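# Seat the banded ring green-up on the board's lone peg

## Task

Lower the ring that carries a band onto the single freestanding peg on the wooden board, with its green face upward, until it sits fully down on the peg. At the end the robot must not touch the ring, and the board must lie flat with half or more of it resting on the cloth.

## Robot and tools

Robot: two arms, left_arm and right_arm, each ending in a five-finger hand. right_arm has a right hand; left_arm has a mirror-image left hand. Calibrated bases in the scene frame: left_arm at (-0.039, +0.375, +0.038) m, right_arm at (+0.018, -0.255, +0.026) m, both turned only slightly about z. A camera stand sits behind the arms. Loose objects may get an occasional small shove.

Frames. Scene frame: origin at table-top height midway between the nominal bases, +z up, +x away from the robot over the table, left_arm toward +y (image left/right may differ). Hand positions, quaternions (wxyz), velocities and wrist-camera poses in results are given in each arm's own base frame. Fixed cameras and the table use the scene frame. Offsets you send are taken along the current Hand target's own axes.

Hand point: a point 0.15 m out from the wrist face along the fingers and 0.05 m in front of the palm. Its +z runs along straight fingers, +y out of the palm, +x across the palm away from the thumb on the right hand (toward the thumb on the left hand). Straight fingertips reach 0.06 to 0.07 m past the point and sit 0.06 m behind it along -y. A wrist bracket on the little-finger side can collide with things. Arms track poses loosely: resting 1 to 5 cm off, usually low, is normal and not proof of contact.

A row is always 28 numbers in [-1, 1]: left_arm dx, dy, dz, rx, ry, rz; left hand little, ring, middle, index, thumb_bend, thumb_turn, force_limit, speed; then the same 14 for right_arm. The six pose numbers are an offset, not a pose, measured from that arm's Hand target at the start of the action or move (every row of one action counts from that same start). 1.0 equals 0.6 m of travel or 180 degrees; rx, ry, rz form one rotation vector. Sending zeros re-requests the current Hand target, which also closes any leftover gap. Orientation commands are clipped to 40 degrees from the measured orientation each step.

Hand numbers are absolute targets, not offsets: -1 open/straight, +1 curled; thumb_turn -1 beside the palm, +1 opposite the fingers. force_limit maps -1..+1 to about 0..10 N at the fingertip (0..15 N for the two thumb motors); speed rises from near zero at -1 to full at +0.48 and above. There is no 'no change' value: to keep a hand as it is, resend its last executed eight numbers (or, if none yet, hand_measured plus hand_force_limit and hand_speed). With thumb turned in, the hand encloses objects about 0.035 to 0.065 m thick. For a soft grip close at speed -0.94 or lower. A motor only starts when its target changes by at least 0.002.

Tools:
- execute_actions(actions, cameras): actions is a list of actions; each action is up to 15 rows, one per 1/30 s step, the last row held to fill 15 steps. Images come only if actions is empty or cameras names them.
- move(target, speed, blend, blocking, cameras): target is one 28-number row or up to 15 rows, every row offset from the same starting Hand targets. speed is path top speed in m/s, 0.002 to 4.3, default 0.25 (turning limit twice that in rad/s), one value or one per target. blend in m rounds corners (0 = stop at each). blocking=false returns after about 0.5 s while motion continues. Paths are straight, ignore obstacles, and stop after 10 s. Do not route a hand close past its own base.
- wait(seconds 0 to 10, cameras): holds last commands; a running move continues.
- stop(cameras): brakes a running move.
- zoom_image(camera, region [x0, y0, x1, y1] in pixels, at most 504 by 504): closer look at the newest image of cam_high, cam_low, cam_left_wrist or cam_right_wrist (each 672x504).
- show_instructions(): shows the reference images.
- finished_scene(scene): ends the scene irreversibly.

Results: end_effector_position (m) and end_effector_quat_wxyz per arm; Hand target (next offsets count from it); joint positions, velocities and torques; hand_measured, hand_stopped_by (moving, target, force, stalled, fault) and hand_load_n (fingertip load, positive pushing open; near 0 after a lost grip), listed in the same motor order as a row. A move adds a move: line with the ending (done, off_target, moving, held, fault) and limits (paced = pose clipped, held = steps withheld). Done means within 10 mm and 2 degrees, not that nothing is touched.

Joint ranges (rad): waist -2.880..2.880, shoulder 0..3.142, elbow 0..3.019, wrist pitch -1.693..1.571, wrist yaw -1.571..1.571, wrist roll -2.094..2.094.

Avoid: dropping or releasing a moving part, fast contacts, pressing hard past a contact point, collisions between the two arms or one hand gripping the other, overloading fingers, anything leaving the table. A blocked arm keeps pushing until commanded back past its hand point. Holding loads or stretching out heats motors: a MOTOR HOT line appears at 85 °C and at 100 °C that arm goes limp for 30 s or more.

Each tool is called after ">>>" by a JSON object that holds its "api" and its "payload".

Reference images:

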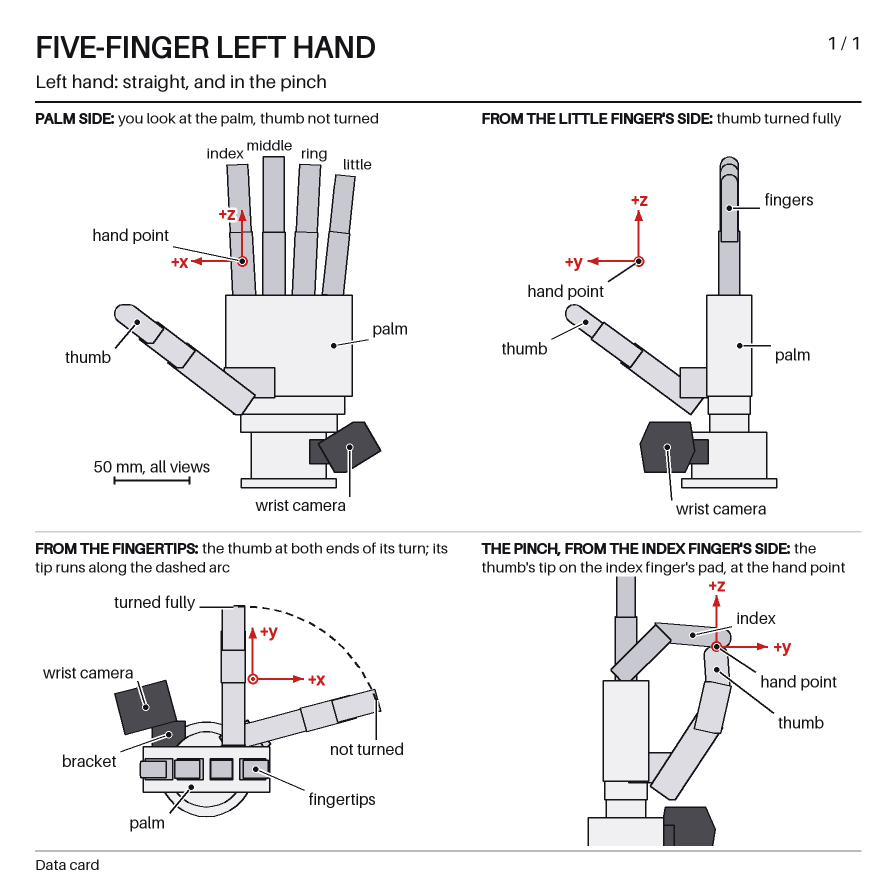

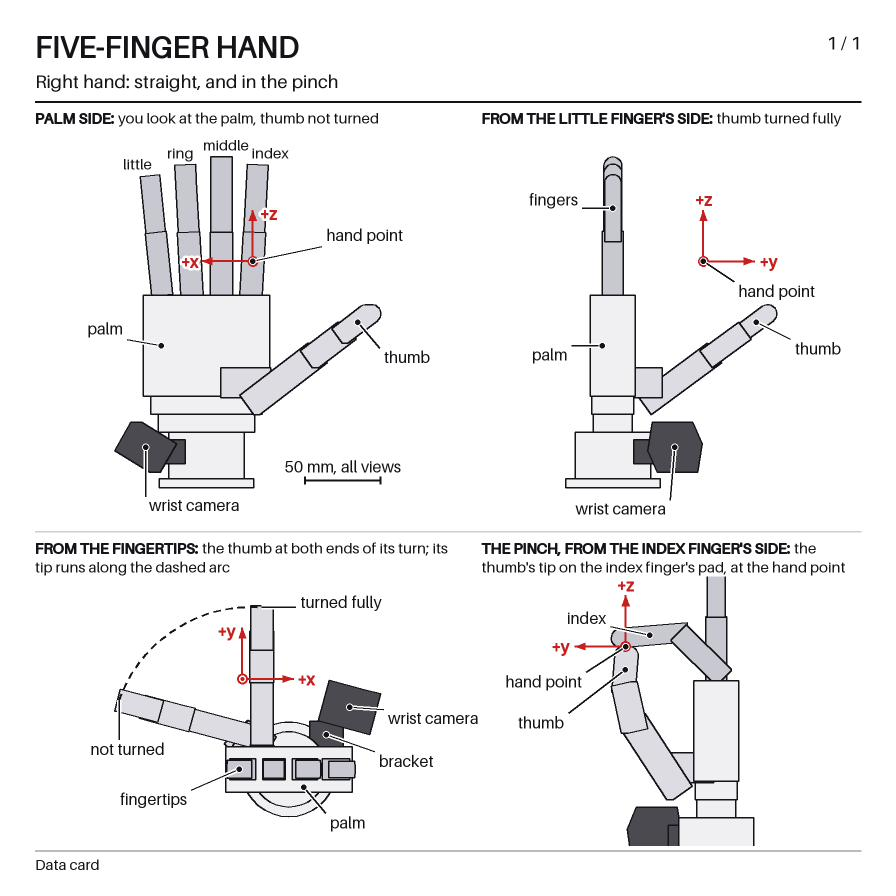

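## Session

>>> {"api": "execute_actions", "payload": {"actions": []}}

>>> {"api": "zoom_image", "payload": {"camera": "cam_high", "region": [180, 140, 480, 330]}}

Scene clock: 0.00 s.
left_arm: end_effector_position=(+0.5784, -0.4596, +0.2084) hand_measured=(-1.000, -1.000, -1.000, -1.000, -1.000, -1.000) hand_load_n=(+0.0, +0.0, +0.0, +0.0, +0.0, +0.0) hand_stopped_by=(target, target, target, target, target, target) hand_force_limit=0.00 hand_speed=-0.80 end_effector_quat_wxyz=(+0.513, +0.440, +0.732, +0.085) | right_arm: end_effector_position=(+0.0802, -0.2365, +0.1835) hand_measured=(-1.000, -1.000, -1.000, -1.000, -1.000, -1.000) hand_load_n=(+0.0, +0.0, +0.0, +0.0, +0.0, +0.0) hand_stopped_by=(target, target, target, target, target, target) hand_force_limit=0.00 hand_speed=-0.80 end_effector_quat_wxyz=(+0.126, -0.355, +0.926, -0.032)
Joint positions: left_arm=[-0.865 1.832 1.407 -0.105 -0.429 2.036] | right_arm=[-1.417 1.16 1.01 -1.41 -0.261 -0.577]
Joint velocities: within noise
Joint torques (N m): no reading
Motor temperatures (°C): left_arm=[25 22 26 24 23 22] | right_arm=[29 23 24 22 24 23]
Heat: left arm: hottest elbow 26 °C; right arm: hottest waist 29 °C.
Hand target: left_arm +0.5828, -0.4648, +0.2264; +0.527, +0.432, +0.728, +0.080 | right_arm +0.0810, -0.2424, +0.1883; +0.125, -0.356, +0.925, -0.039

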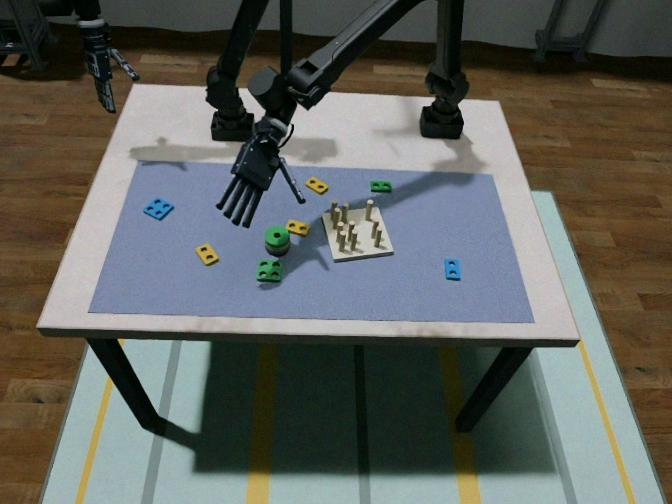

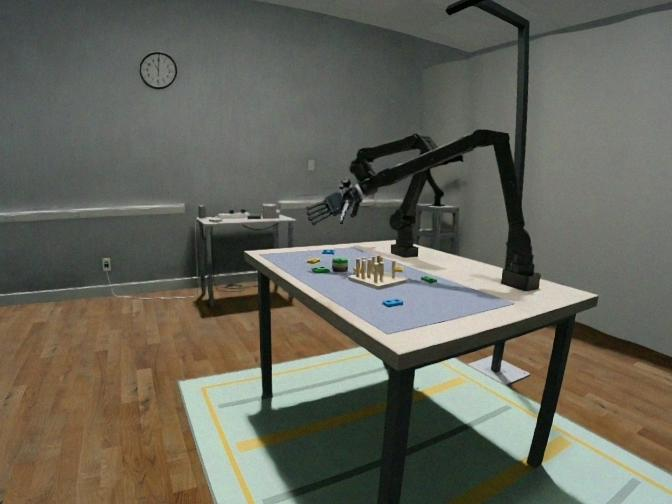

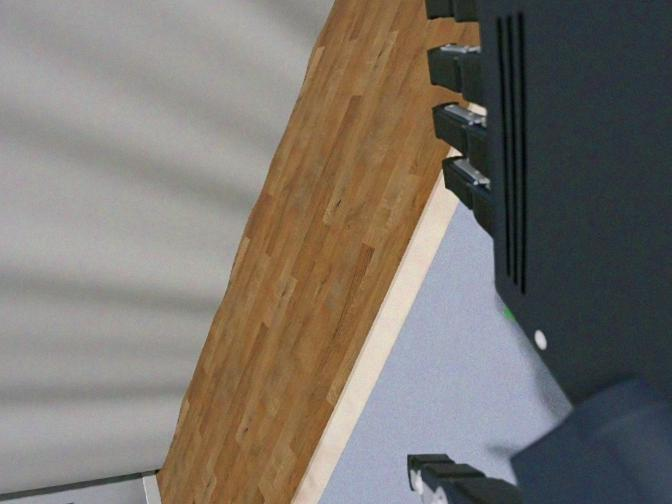

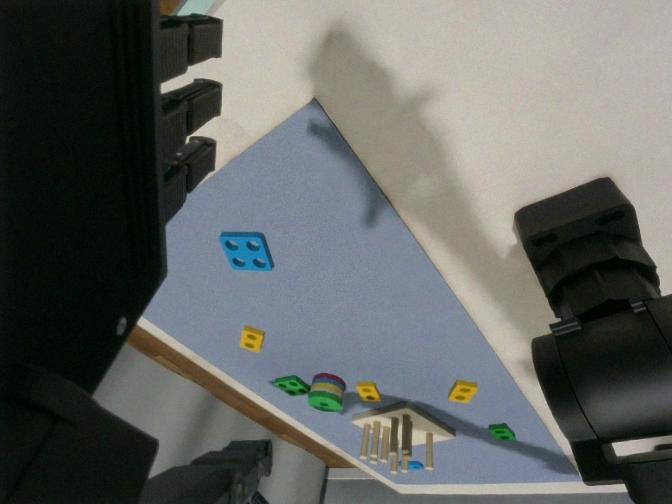

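Scaled by 1.680 from the camera's 672x504 image, which has a finer 960x720 frame.

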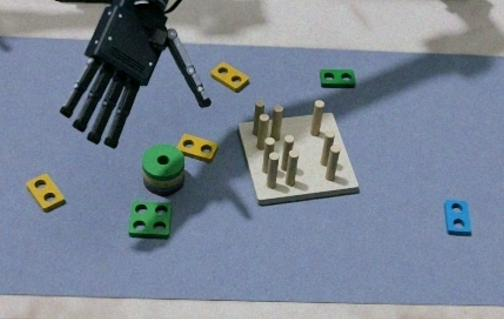

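>>> {"api": "zoom_image", "payload": {"camera": "cam_high", "region": [310, 190, 410, 270]}}

>>> {"api": "zoom_image", "payload": {"camera": "cam_high", "region": [240, 200, 320, 290]}}

>>> {"api": "zoom_image", "payload": {"camera": "cam_low", "region": [310, 230, 430, 310]}}

Scaled by 5.040 from the camera's 672x504 image, which has a finer 960x720 frame.

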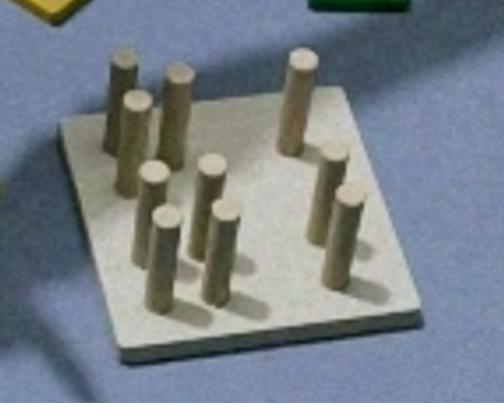

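Scaled by 5.600 from the camera's 672x504 image, which has a finer 960x720 frame.

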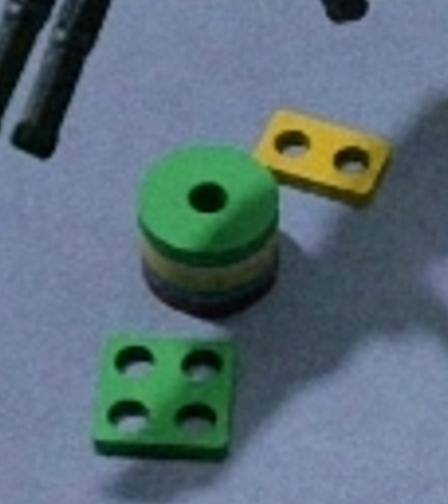

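Scaled by 4.200 from the camera's 672x504 image, which has a finer 960x720 frame.

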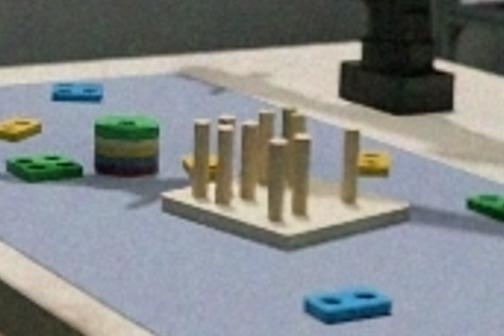

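>>> {"api": "move", "payload": {"target": [0.0592,-0.1455,-0.0892,0.0704,0.1377,-0.6406,1,1,-0.7,-0.7,-1,1,0,0,0,0,0,0,0,0,-1,-1,-1,-1,-1,-1,0,-0.8], "speed": 0.35, "cameras": ["cam_high","cam_low","cam_left_wrist"]}}

>>> {"api": "zoom_image", "payload": {"camera": "cam_high", "region": [220, 150, 340, 280]}}

>>> {"api": "zoom_image", "payload": {"camera": "cam_low", "region": [300, 180, 420, 300]}}

Scene clock: 32.00 s.
left_arm: end_effector_position=(+0.4806, -0.4752, +0.1575) hand_measured=(+1.000, +1.000, -0.700, -0.700, -1.000, +1.000) hand_load_n=(+0.5, +0.0, -0.5, +0.0, +0.0, +0.0) hand_stopped_by=(target, target, target, target, target, target) hand_force_limit=0.00 hand_speed=0.00 end_effector_quat_wxyz=(+0.157, -0.351, +0.845, -0.371) | right_arm: end_effector_position=(+0.0802, -0.2365, +0.1835) hand_measured=(-1.000, -1.000, -1.000, -1.000, -1.000, -1.000) hand_load_n=(+0.0, +0.0, +0.0, +0.0, -0.5, +0.0) hand_stopped_by=(target, target, target, target, target, target) hand_force_limit=0.00 hand_speed=-0.80 end_effector_quat_wxyz=(+0.126, -0.355, +0.926, -0.032)
Joint positions: left_arm=[-0.727 1.742 1.453 -0.452 0.037 0.041] | right_arm=[-1.417 1.16 1.01 -1.41 -0.261 -0.577]
Joint torques (N m): left_arm=[-0.97 -16.56 8.28 1.98 0.11 0.04] | right_arm=[-0.91 -6.42 8.57 0.39 -0.25 0.07]
Heat: left arm: hottest elbow 28 °C; right arm: hottest waist 28 °C.
Hand target: left_arm +0.4880, -0.4748, +0.1747; +0.165, -0.354, +0.834, -0.389 | right_arm +0.0810, -0.2424, +0.1883; +0.125, -0.356, +0.925, -0.039
Off the commanded pose: left_arm 0.019 m, 3 deg | right_arm 0.008 m, 1 deg.
move: off_target (left_arm)
Images, in order (width x height): cam_high 672x504, cam_low 672x504, cam_left_wrist 672x504.

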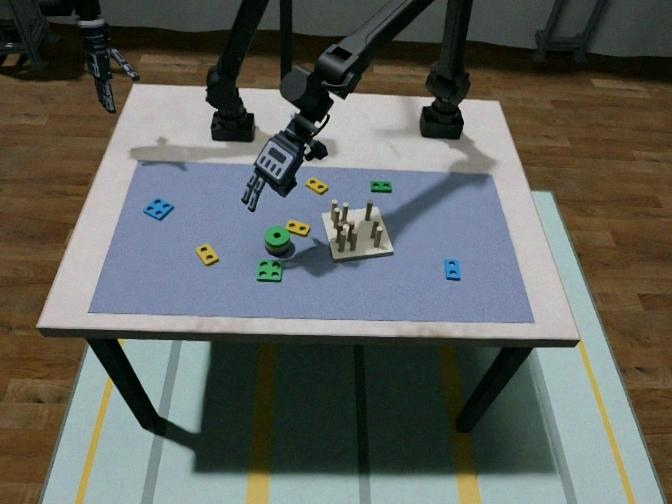

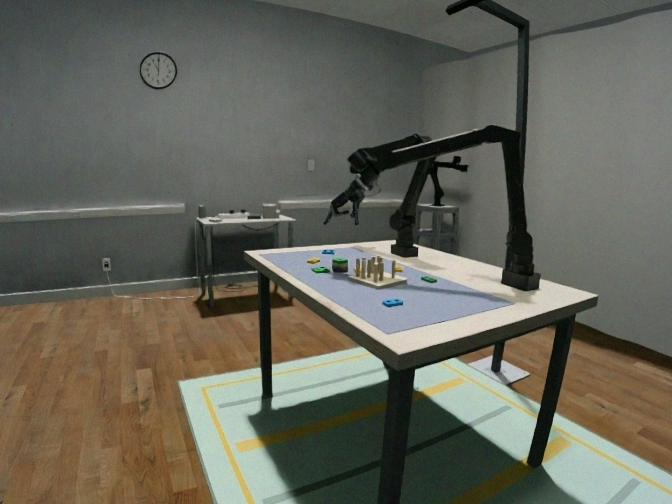

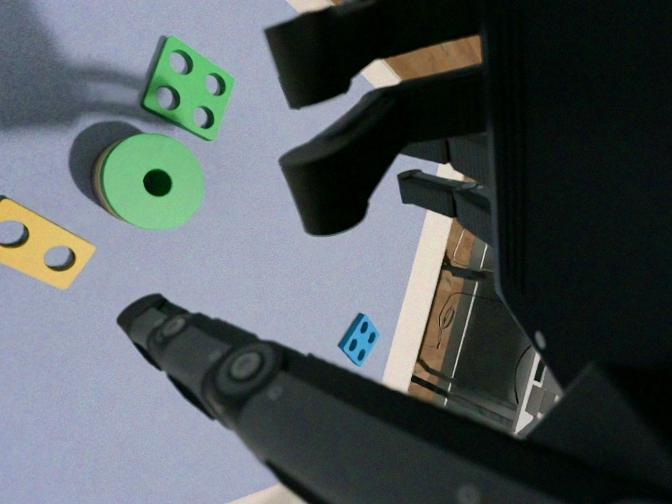

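Scaled by 3.877 from the camera's 672x504 image, which has a finer 960x720 frame.

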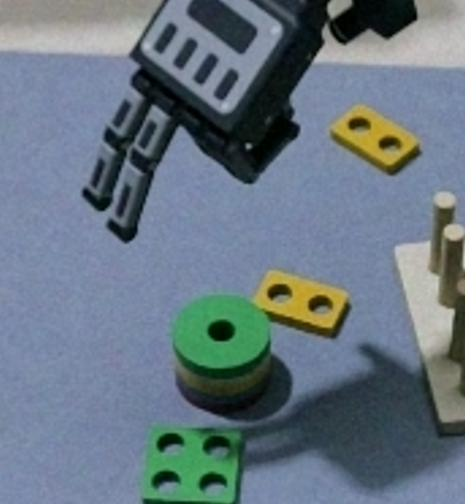

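Scaled by 4.200 from the camera's 672x504 image, which has a finer 960x720 frame.

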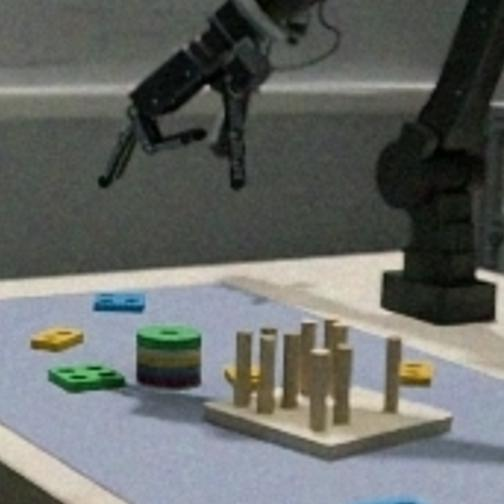

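>>> {"api": "move", "payload": {"target": [-0.0088,0.1552,0.1175,0,0,0,1,1,-0.7,-0.7,-1,1,0,0,0,0,0,0,0,0,-1,-1,-1,-1,-1,-1,0,-0.8], "speed": 0.15, "cameras": ["cam_high","cam_low","cam_left_wrist"]}}

>>> {"api": "zoom_image", "payload": {"camera": "cam_high", "region": [230, 190, 320, 280]}}

>>> {"api": "zoom_image", "payload": {"camera": "cam_low", "region": [300, 210, 380, 290]}}

Scene clock: 45.07 s.
left_arm: end_effector_position=(+0.4766, -0.4674, +0.0525) hand_measured=(+1.000, +1.000, -0.700, -0.700, -1.000, +1.000) hand_load_n=(+0.5, +0.0, +0.0, +0.0, +0.0, +0.0) hand_stopped_by=(target, target, target, target, target, target) hand_force_limit=0.00 hand_speed=0.00 end_effector_quat_wxyz=(+0.159, -0.351, +0.841, -0.378) | right_arm: end_effector_position=(+0.0802, -0.2365, +0.1835) hand_measured=(-1.000, -1.000, -1.000, -1.000, -1.000, -1.000) hand_load_n=(+0.0, +0.0, +0.0, +0.0, -0.5, +0.0) hand_stopped_by=(target, target, target, target, target, target) hand_force_limit=0.00 hand_speed=-0.80 end_effector_quat_wxyz=(+0.126, -0.355, +0.926, -0.032)
Joint positions: left_arm=[-0.72 1.83 1.267 -0.163 0.043 0.04] | right_arm=[-1.417 1.16 1.01 -1.41 -0.261 -0.577]
Joint torques (N m): left_arm=[-0.67 -14.97 7.75 2.02 0.16 0.11] | right_arm=[-0.97 -6.48 8.54 0.36 -0.25 0.07]
Heat: left arm: hottest elbow 28 °C; right arm: hottest waist 28 °C.
Hand target: left_arm +0.4875, -0.4670, +0.0581; +0.165, -0.354, +0.834, -0.389 | right_arm +0.0810, -0.2424, +0.1883; +0.125, -0.356, +0.925, -0.039
Off the commanded pose: left_arm 0.012 m, 2 deg | right_arm 0.008 m, 1 deg.
move: off_target (left_arm)
Images, in order (width x height): cam_high 672x504, cam_low 672x504, cam_left_wrist 672x504.

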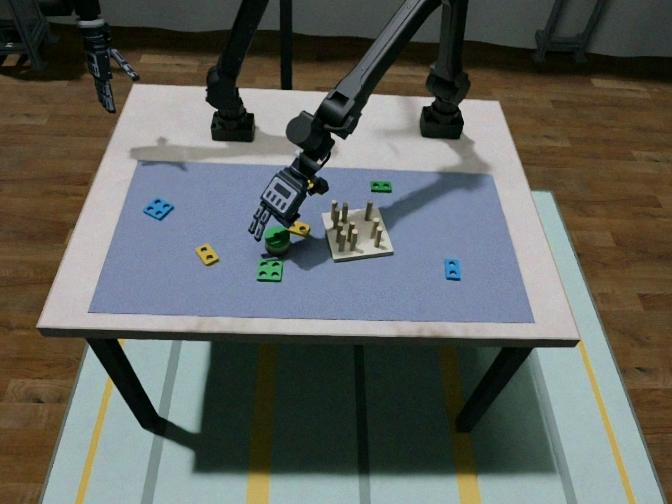

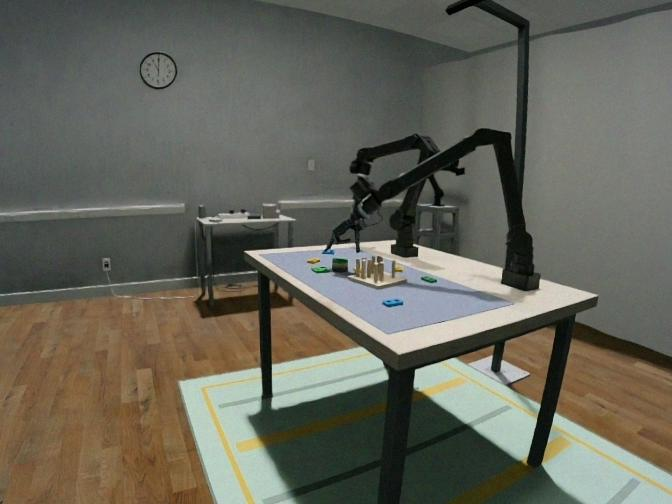

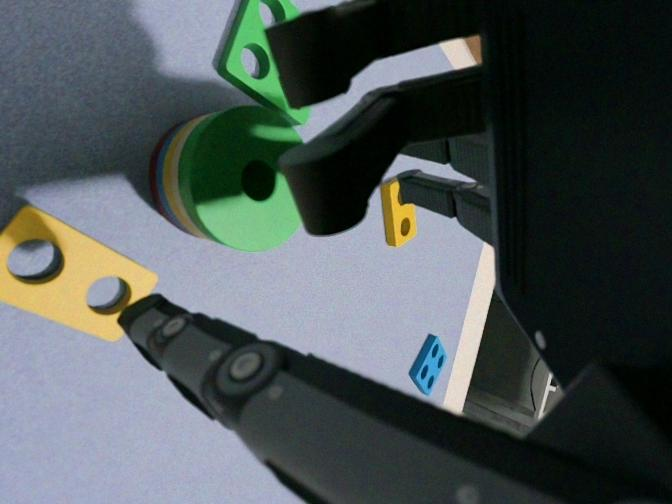

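Scaled by 5.600 from the camera's 672x504 image, which has a finer 960x720 frame.

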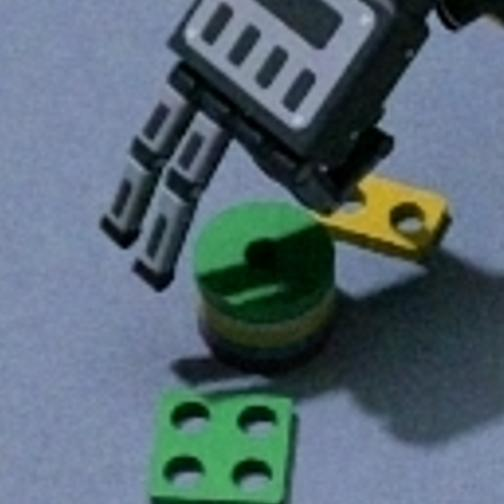

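Scaled by 6.300 from the camera's 672x504 image, which has a finer 960x720 frame.

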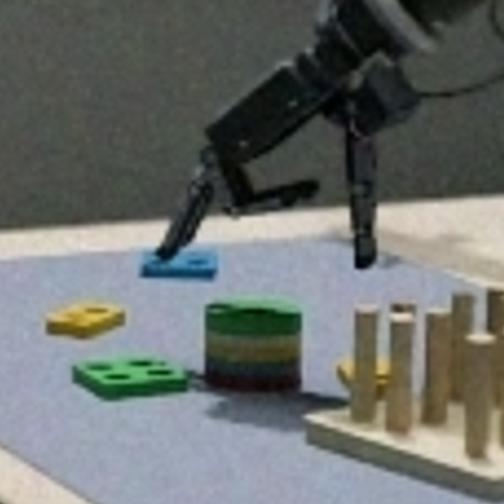

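>>> {"api": "move", "payload": {"target": [-0.0346,0.0182,0.0275,0,0,0,1,1,-0.7,-0.7,-1,1,0,0,0,0,0,0,0,0,-1,-1,-1,-1,-1,-1,0,-0.8], "speed": 0.08, "cameras": ["cam_high","cam_low","cam_left_wrist"]}}

>>> {"api": "zoom_image", "payload": {"camera": "cam_high", "region": [230, 190, 320, 280]}}

>>> {"api": "zoom_image", "payload": {"camera": "cam_low", "region": [300, 210, 380, 290]}}

Scene clock: 57.23 s.
left_arm: end_effector_position=(+0.4947, -0.4540, +0.0343) hand_measured=(+1.000, +1.000, -0.700, -0.700, -1.000, +1.000) hand_load_n=(+0.0, +0.0, +0.0, +0.0, +0.0, +0.0) hand_stopped_by=(target, target, target, target, target, target) hand_force_limit=0.00 hand_speed=0.00 end_effector_quat_wxyz=(+0.158, -0.357, +0.839, -0.379) | right_arm: end_effector_position=(+0.0802, -0.2365, +0.1835) hand_measured=(-1.000, -1.000, -1.000, -1.000, -1.000, -1.000) hand_load_n=(+0.0, +0.0, +0.0, +0.0, +0.0, +0.0) hand_stopped_by=(target, target, target, target, target, target) hand_force_limit=0.00 hand_speed=-0.80 end_effector_quat_wxyz=(+0.126, -0.355, +0.926, -0.032)
Joint positions: left_arm=[-0.681 1.867 1.267 -0.128 0.07 0.054] | right_arm=[-1.417 1.16 1.01 -1.41 -0.261 -0.577]
Joint torques (N m): left_arm=[-0.97 -14.92 8.17 1.99 0.17 0.19] | right_arm=[-0.97 -6.42 8.55 0.36 -0.25 0.07]
Heat: left arm: hottest elbow 28 °C; right arm: hottest waist 28 °C.
Hand target: left_arm +0.5060, -0.4560, +0.0391; +0.165, -0.354, +0.834, -0.389 | right_arm +0.0810, -0.2424, +0.1883; +0.125, -0.356, +0.925, -0.039
Off the commanded pose: left_arm 0.013 m, 2 deg | right_arm 0.008 m, 1 deg.
move: off_target (left_arm)
Images, in order (width x height): cam_high 672x504, cam_low 672x504, cam_left_wrist 672x504.

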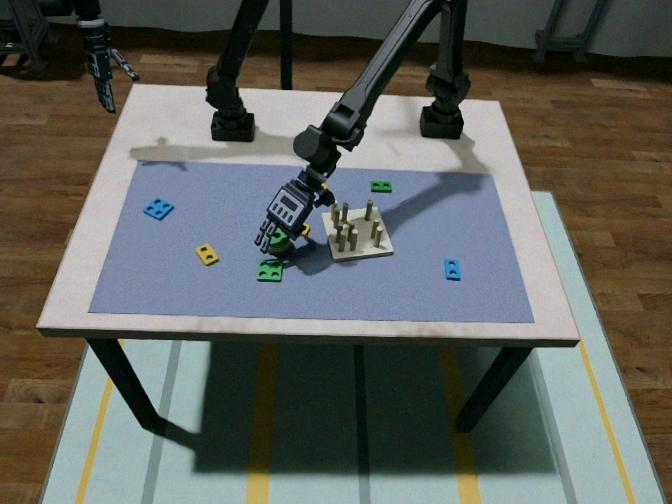

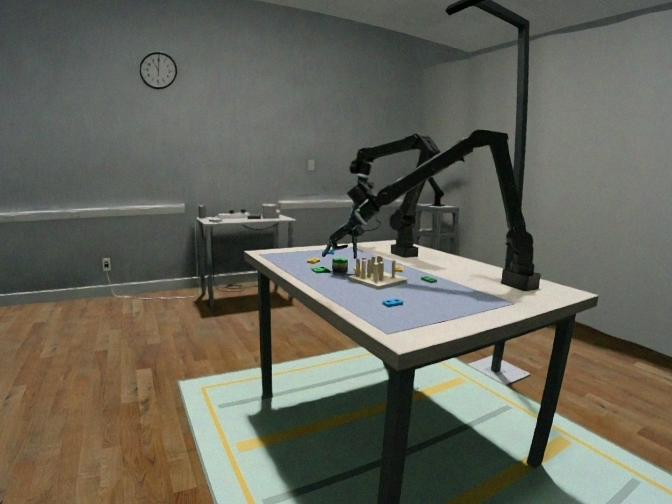

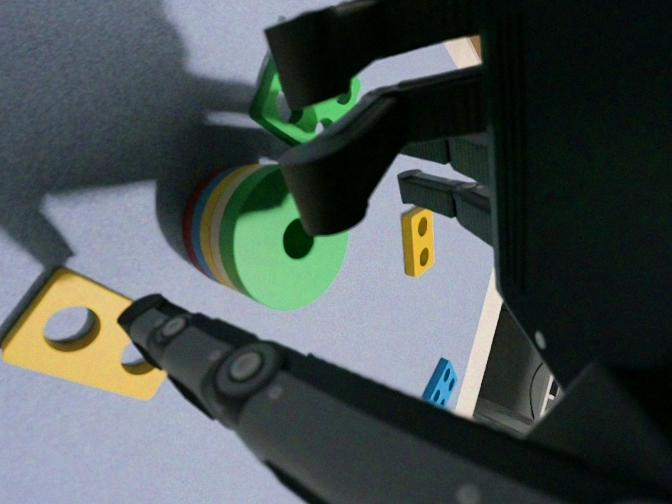

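Scaled by 5.600 from the camera's 672x504 image, which has a finer 960x720 frame.

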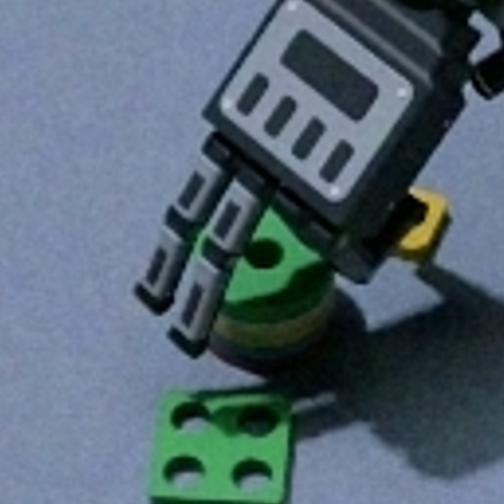

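Scaled by 6.300 from the camera's 672x504 image, which has a finer 960x720 frame.

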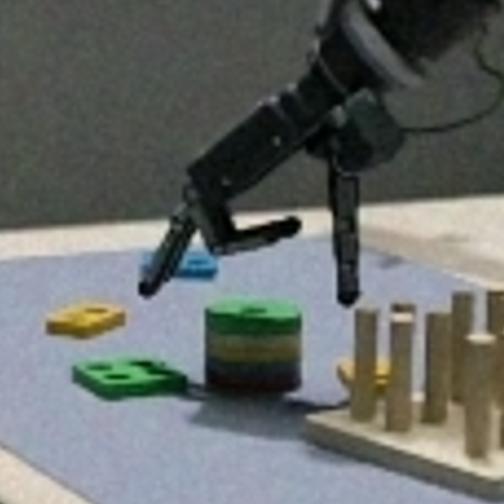

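>>> {"api": "move", "payload": {"target": [0,0.0217,0.0182,0,0,0,1,1,-0.7,-0.7,-1,1,0,0,0,0,0,0,0,0,-1,-1,-1,-1,-1,-1,0,-0.8], "speed": 0.06, "cameras": ["cam_high","cam_low","cam_left_wrist"]}}

>>> {"api": "zoom_image", "payload": {"camera": "cam_high", "region": [230, 190, 320, 280]}}

>>> {"api": "zoom_image", "payload": {"camera": "cam_low", "region": [300, 210, 380, 290]}}

Scene clock: 67.67 s.
left_arm: end_effector_position=(+0.4986, -0.4572, +0.0241) hand_measured=(+1.000, +1.000, -0.700, -0.700, -1.000, +1.000) hand_load_n=(+0.0, +0.0, +0.0, -0.5, +0.0, +0.0) hand_stopped_by=(target, target, target, target, target, target) hand_force_limit=0.00 hand_speed=0.00 end_effector_quat_wxyz=(+0.161, -0.355, +0.837, -0.384) | right_arm: end_effector_position=(+0.0802, -0.2365, +0.1835) hand_measured=(-1.000, -1.000, -1.000, -1.000, -1.000, -1.000) hand_load_n=(+0.0, +0.0, +0.0, +0.0, +0.0, +0.0) hand_stopped_by=(target, target, target, target, target, target) hand_force_limit=0.00 hand_speed=-0.80 end_effector_quat_wxyz=(+0.126, -0.355, +0.926, -0.032)
Joint positions: left_arm=[-0.681 1.89 1.265 -0.089 0.07 0.055] | right_arm=[-1.417 1.16 1.01 -1.41 -0.261 -0.577]
Joint torques (N m): left_arm=[-1.03 -14.86 7.16 2.02 0.17 0.2] | right_arm=[-1.08 -6.42 8.57 0.35 -0.25 0.07]
Heat: left arm: hottest elbow 28 °C; right arm: hottest waist 28 °C.
Hand target: left_arm +0.5060, -0.4559, +0.0222; +0.165, -0.354, +0.834, -0.389 | right_arm +0.0810, -0.2424, +0.1883; +0.125, -0.356, +0.925, -0.039
Off the commanded pose: left_arm 0.008 m, 1 deg | right_arm 0.008 m, 1 deg.
move: done
Images, in order (width x height): cam_high 672x504, cam_low 672x504, cam_left_wrist 672x504.

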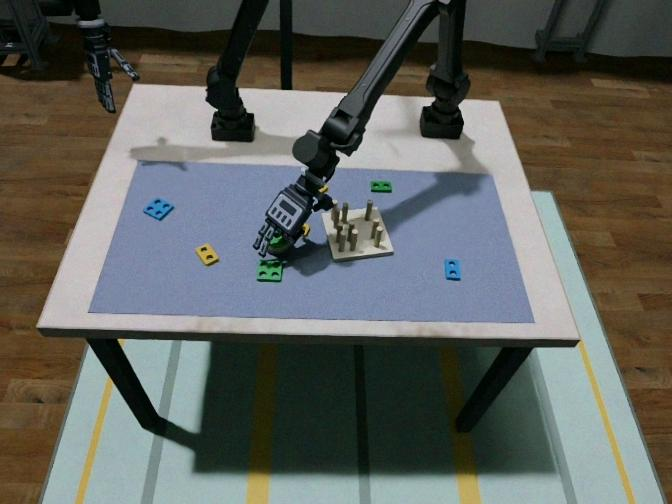

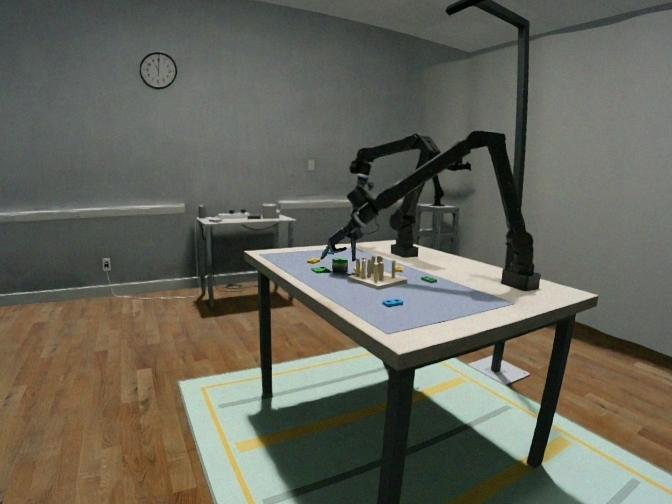

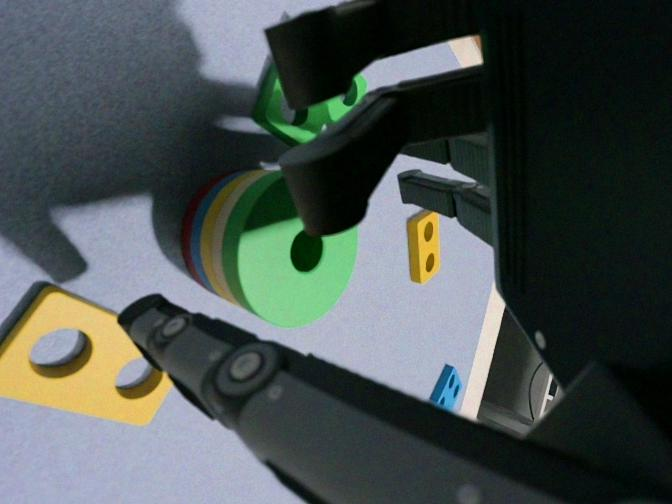

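Scaled by 5.600 from the camera's 672x504 image, which has a finer 960x720 frame.

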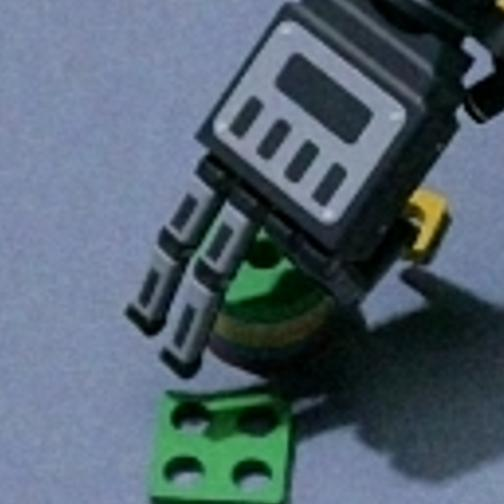

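Scaled by 6.300 from the camera's 672x504 image, which has a finer 960x720 frame.

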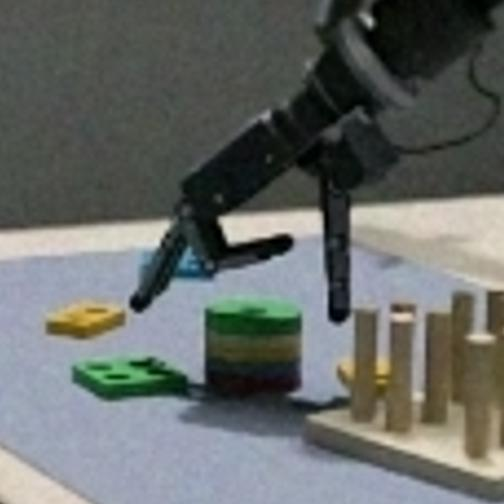

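>>> {"api": "move", "payload": {"target": [0,0.0182,0.0022,0,0,0,1,1,-0.7,-0.7,-1,1,0,0,0,0,0,0,0,0,-1,-1,-1,-1,-1,-1,0,-0.8], "speed": 0.05, "cameras": ["cam_high","cam_low","cam_left_wrist"]}}

>>> {"api": "zoom_image", "payload": {"camera": "cam_high", "region": [230, 190, 320, 280]}}

>>> {"api": "zoom_image", "payload": {"camera": "cam_low", "region": [300, 210, 380, 290]}}

Scene clock: 70.83 s.
left_arm: end_effector_position=(+0.4944, -0.4540, +0.0164) hand_measured=(+1.000, +1.000, -0.700, -0.700, -1.000, +1.000) hand_load_n=(+0.0, +0.0, +0.0, +0.0, +0.0, +0.0) hand_stopped_by=(target, target, target, target, target, target) hand_force_limit=0.00 hand_speed=0.00 end_effector_quat_wxyz=(+0.161, -0.355, +0.837, -0.385) | right_arm: end_effector_position=(+0.0802, -0.2365, +0.1835) hand_measured=(-1.000, -1.000, -1.000, -1.000, -1.000, -1.000) hand_load_n=(+0.0, +0.0, +0.0, +0.0, +0.0, +0.0) hand_stopped_by=(target, target, target, target, target, target) hand_force_limit=0.00 hand_speed=-0.80 end_effector_quat_wxyz=(+0.126, -0.355, +0.926, -0.032)
Joint positions: left_arm=[-0.681 1.891 1.239 -0.06 0.071 0.055] | right_arm=[-1.417 1.16 1.01 -1.41 -0.261 -0.577]
Joint torques (N m): left_arm=[-1.03 -14.62 6.98 2.03 0.17 0.2] | right_arm=[-0.91 -6.48 8.55 0.36 -0.25 0.07]
Heat: left arm: hottest elbow 28 °C; right arm: hottest waist 28 °C.
Hand target: left_arm +0.5017, -0.4518, +0.0130; +0.165, -0.354, +0.834, -0.389 | right_arm +0.0810, -0.2424, +0.1883; +0.125, -0.356, +0.925, -0.039
Off the commanded pose: left_arm 0.008 m, 1 deg | right_arm 0.008 m, 1 deg.
move: done
Images, in order (width x height): cam_high 672x504, cam_low 672x504, cam_left_wrist 672x504.

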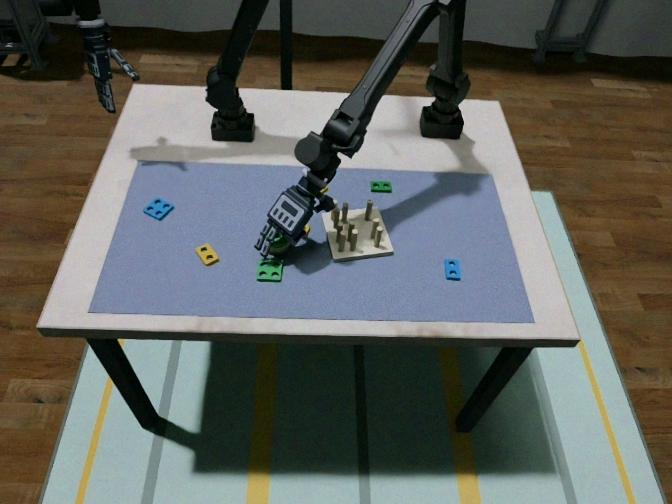

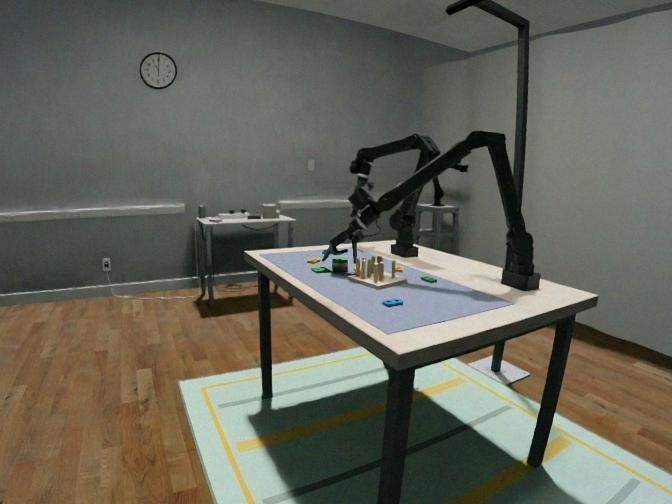

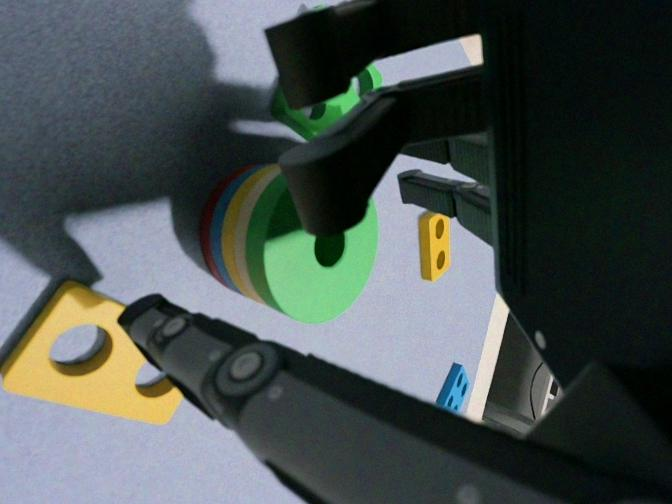

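Scaled by 5.600 from the camera's 672x504 image, which has a finer 960x720 frame.

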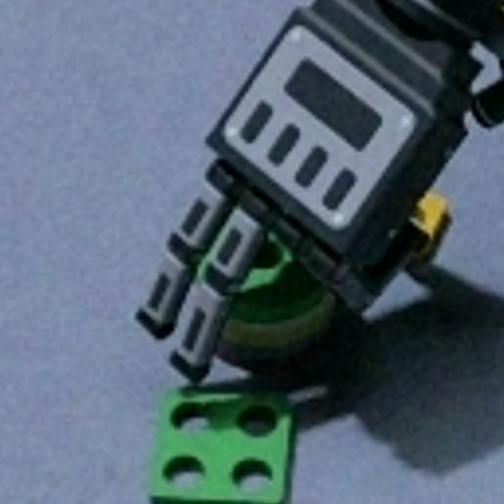

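Scaled by 6.300 from the camera's 672x504 image, which has a finer 960x720 frame.

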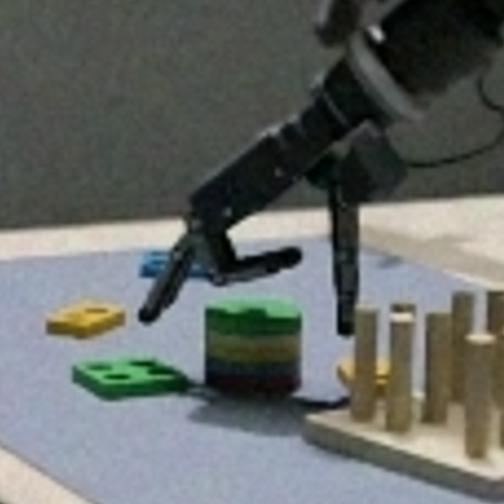

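>>> {"api": "move", "payload": {"target": [0,0,0,0,0,0,1,1,0.3,0.3,-0.55,1,-0.2,-0.93,0,0,0,0,0,0,-1,-1,-1,-1,-1,-1,0,-0.8], "cameras": ["cam_left_wrist","cam_high","cam_low"]}}

Scene clock: 76.53 s.
left_arm: end_effector_position=(+0.4943, -0.4540, +0.0161) hand_measured=(+1.000, +1.000, -0.156, -0.196, -0.730, +1.000) hand_load_n=(+0.0, +0.5, +4.0, +4.0, +7.5, +0.0) hand_stopped_by=(target, target, force, force, force, target) hand_force_limit=-0.20 hand_speed=-0.93 end_effector_quat_wxyz=(+0.161, -0.355, +0.837, -0.385) | right_arm: end_effector_position=(+0.0802, -0.2365, +0.1835) hand_measured=(-1.000, -1.000, -1.000, -1.000, -1.000, -1.000) hand_load_n=(+0.0, +0.0, +0.0, +0.0, +0.0, +0.0) hand_stopped_by=(target, target, target, target, target, target) hand_force_limit=0.00 hand_speed=-0.80 end_effector_quat_wxyz=(+0.126, -0.355, +0.926, -0.032)
Joint positions: left_arm=[-0.681 1.891 1.239 -0.06 0.071 0.056] | right_arm=[-1.417 1.16 1.01 -1.41 -0.261 -0.577]
Joint torques (N m): left_arm=[-0.91 -14.62 6.97 2 0.16 0.19] | right_arm=[-1.03 -6.48 8.57 0.35 -0.25 0.07]
Heat: left arm: hottest elbow 28 °C; right arm: hottest waist 28 °C.
Hand target: left_arm +0.5016, -0.4518, +0.0129; +0.165, -0.354, +0.834, -0.389 | right_arm +0.0810, -0.2424, +0.1883; +0.125, -0.356, +0.925, -0.039
Off the commanded pose: left_arm 0.008 m, 1 deg | right_arm 0.008 m, 1 deg.
move: done
Images, in order (width x height): cam_high 672x504, cam_low 672x504, cam_left_wrist 672x504.

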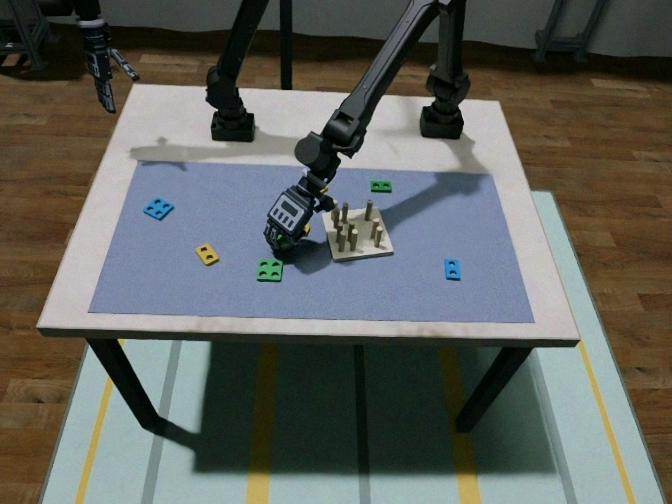

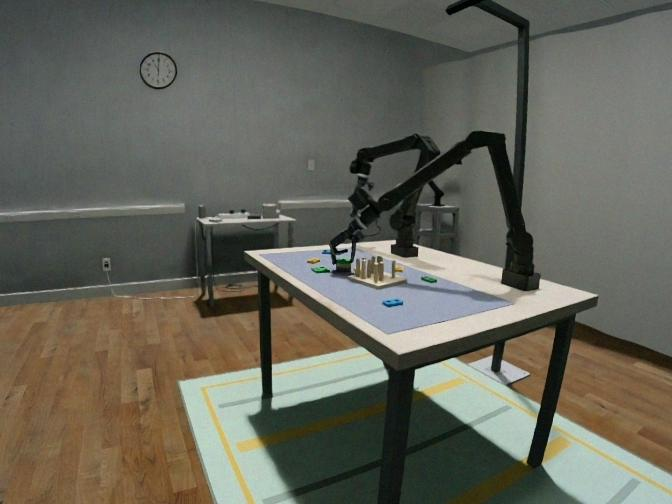

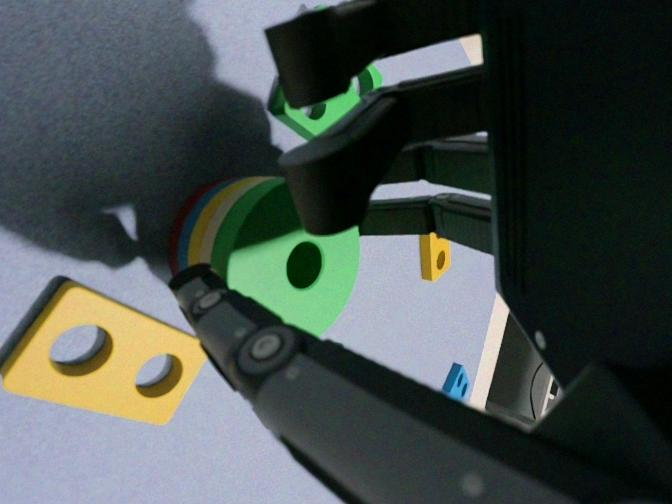

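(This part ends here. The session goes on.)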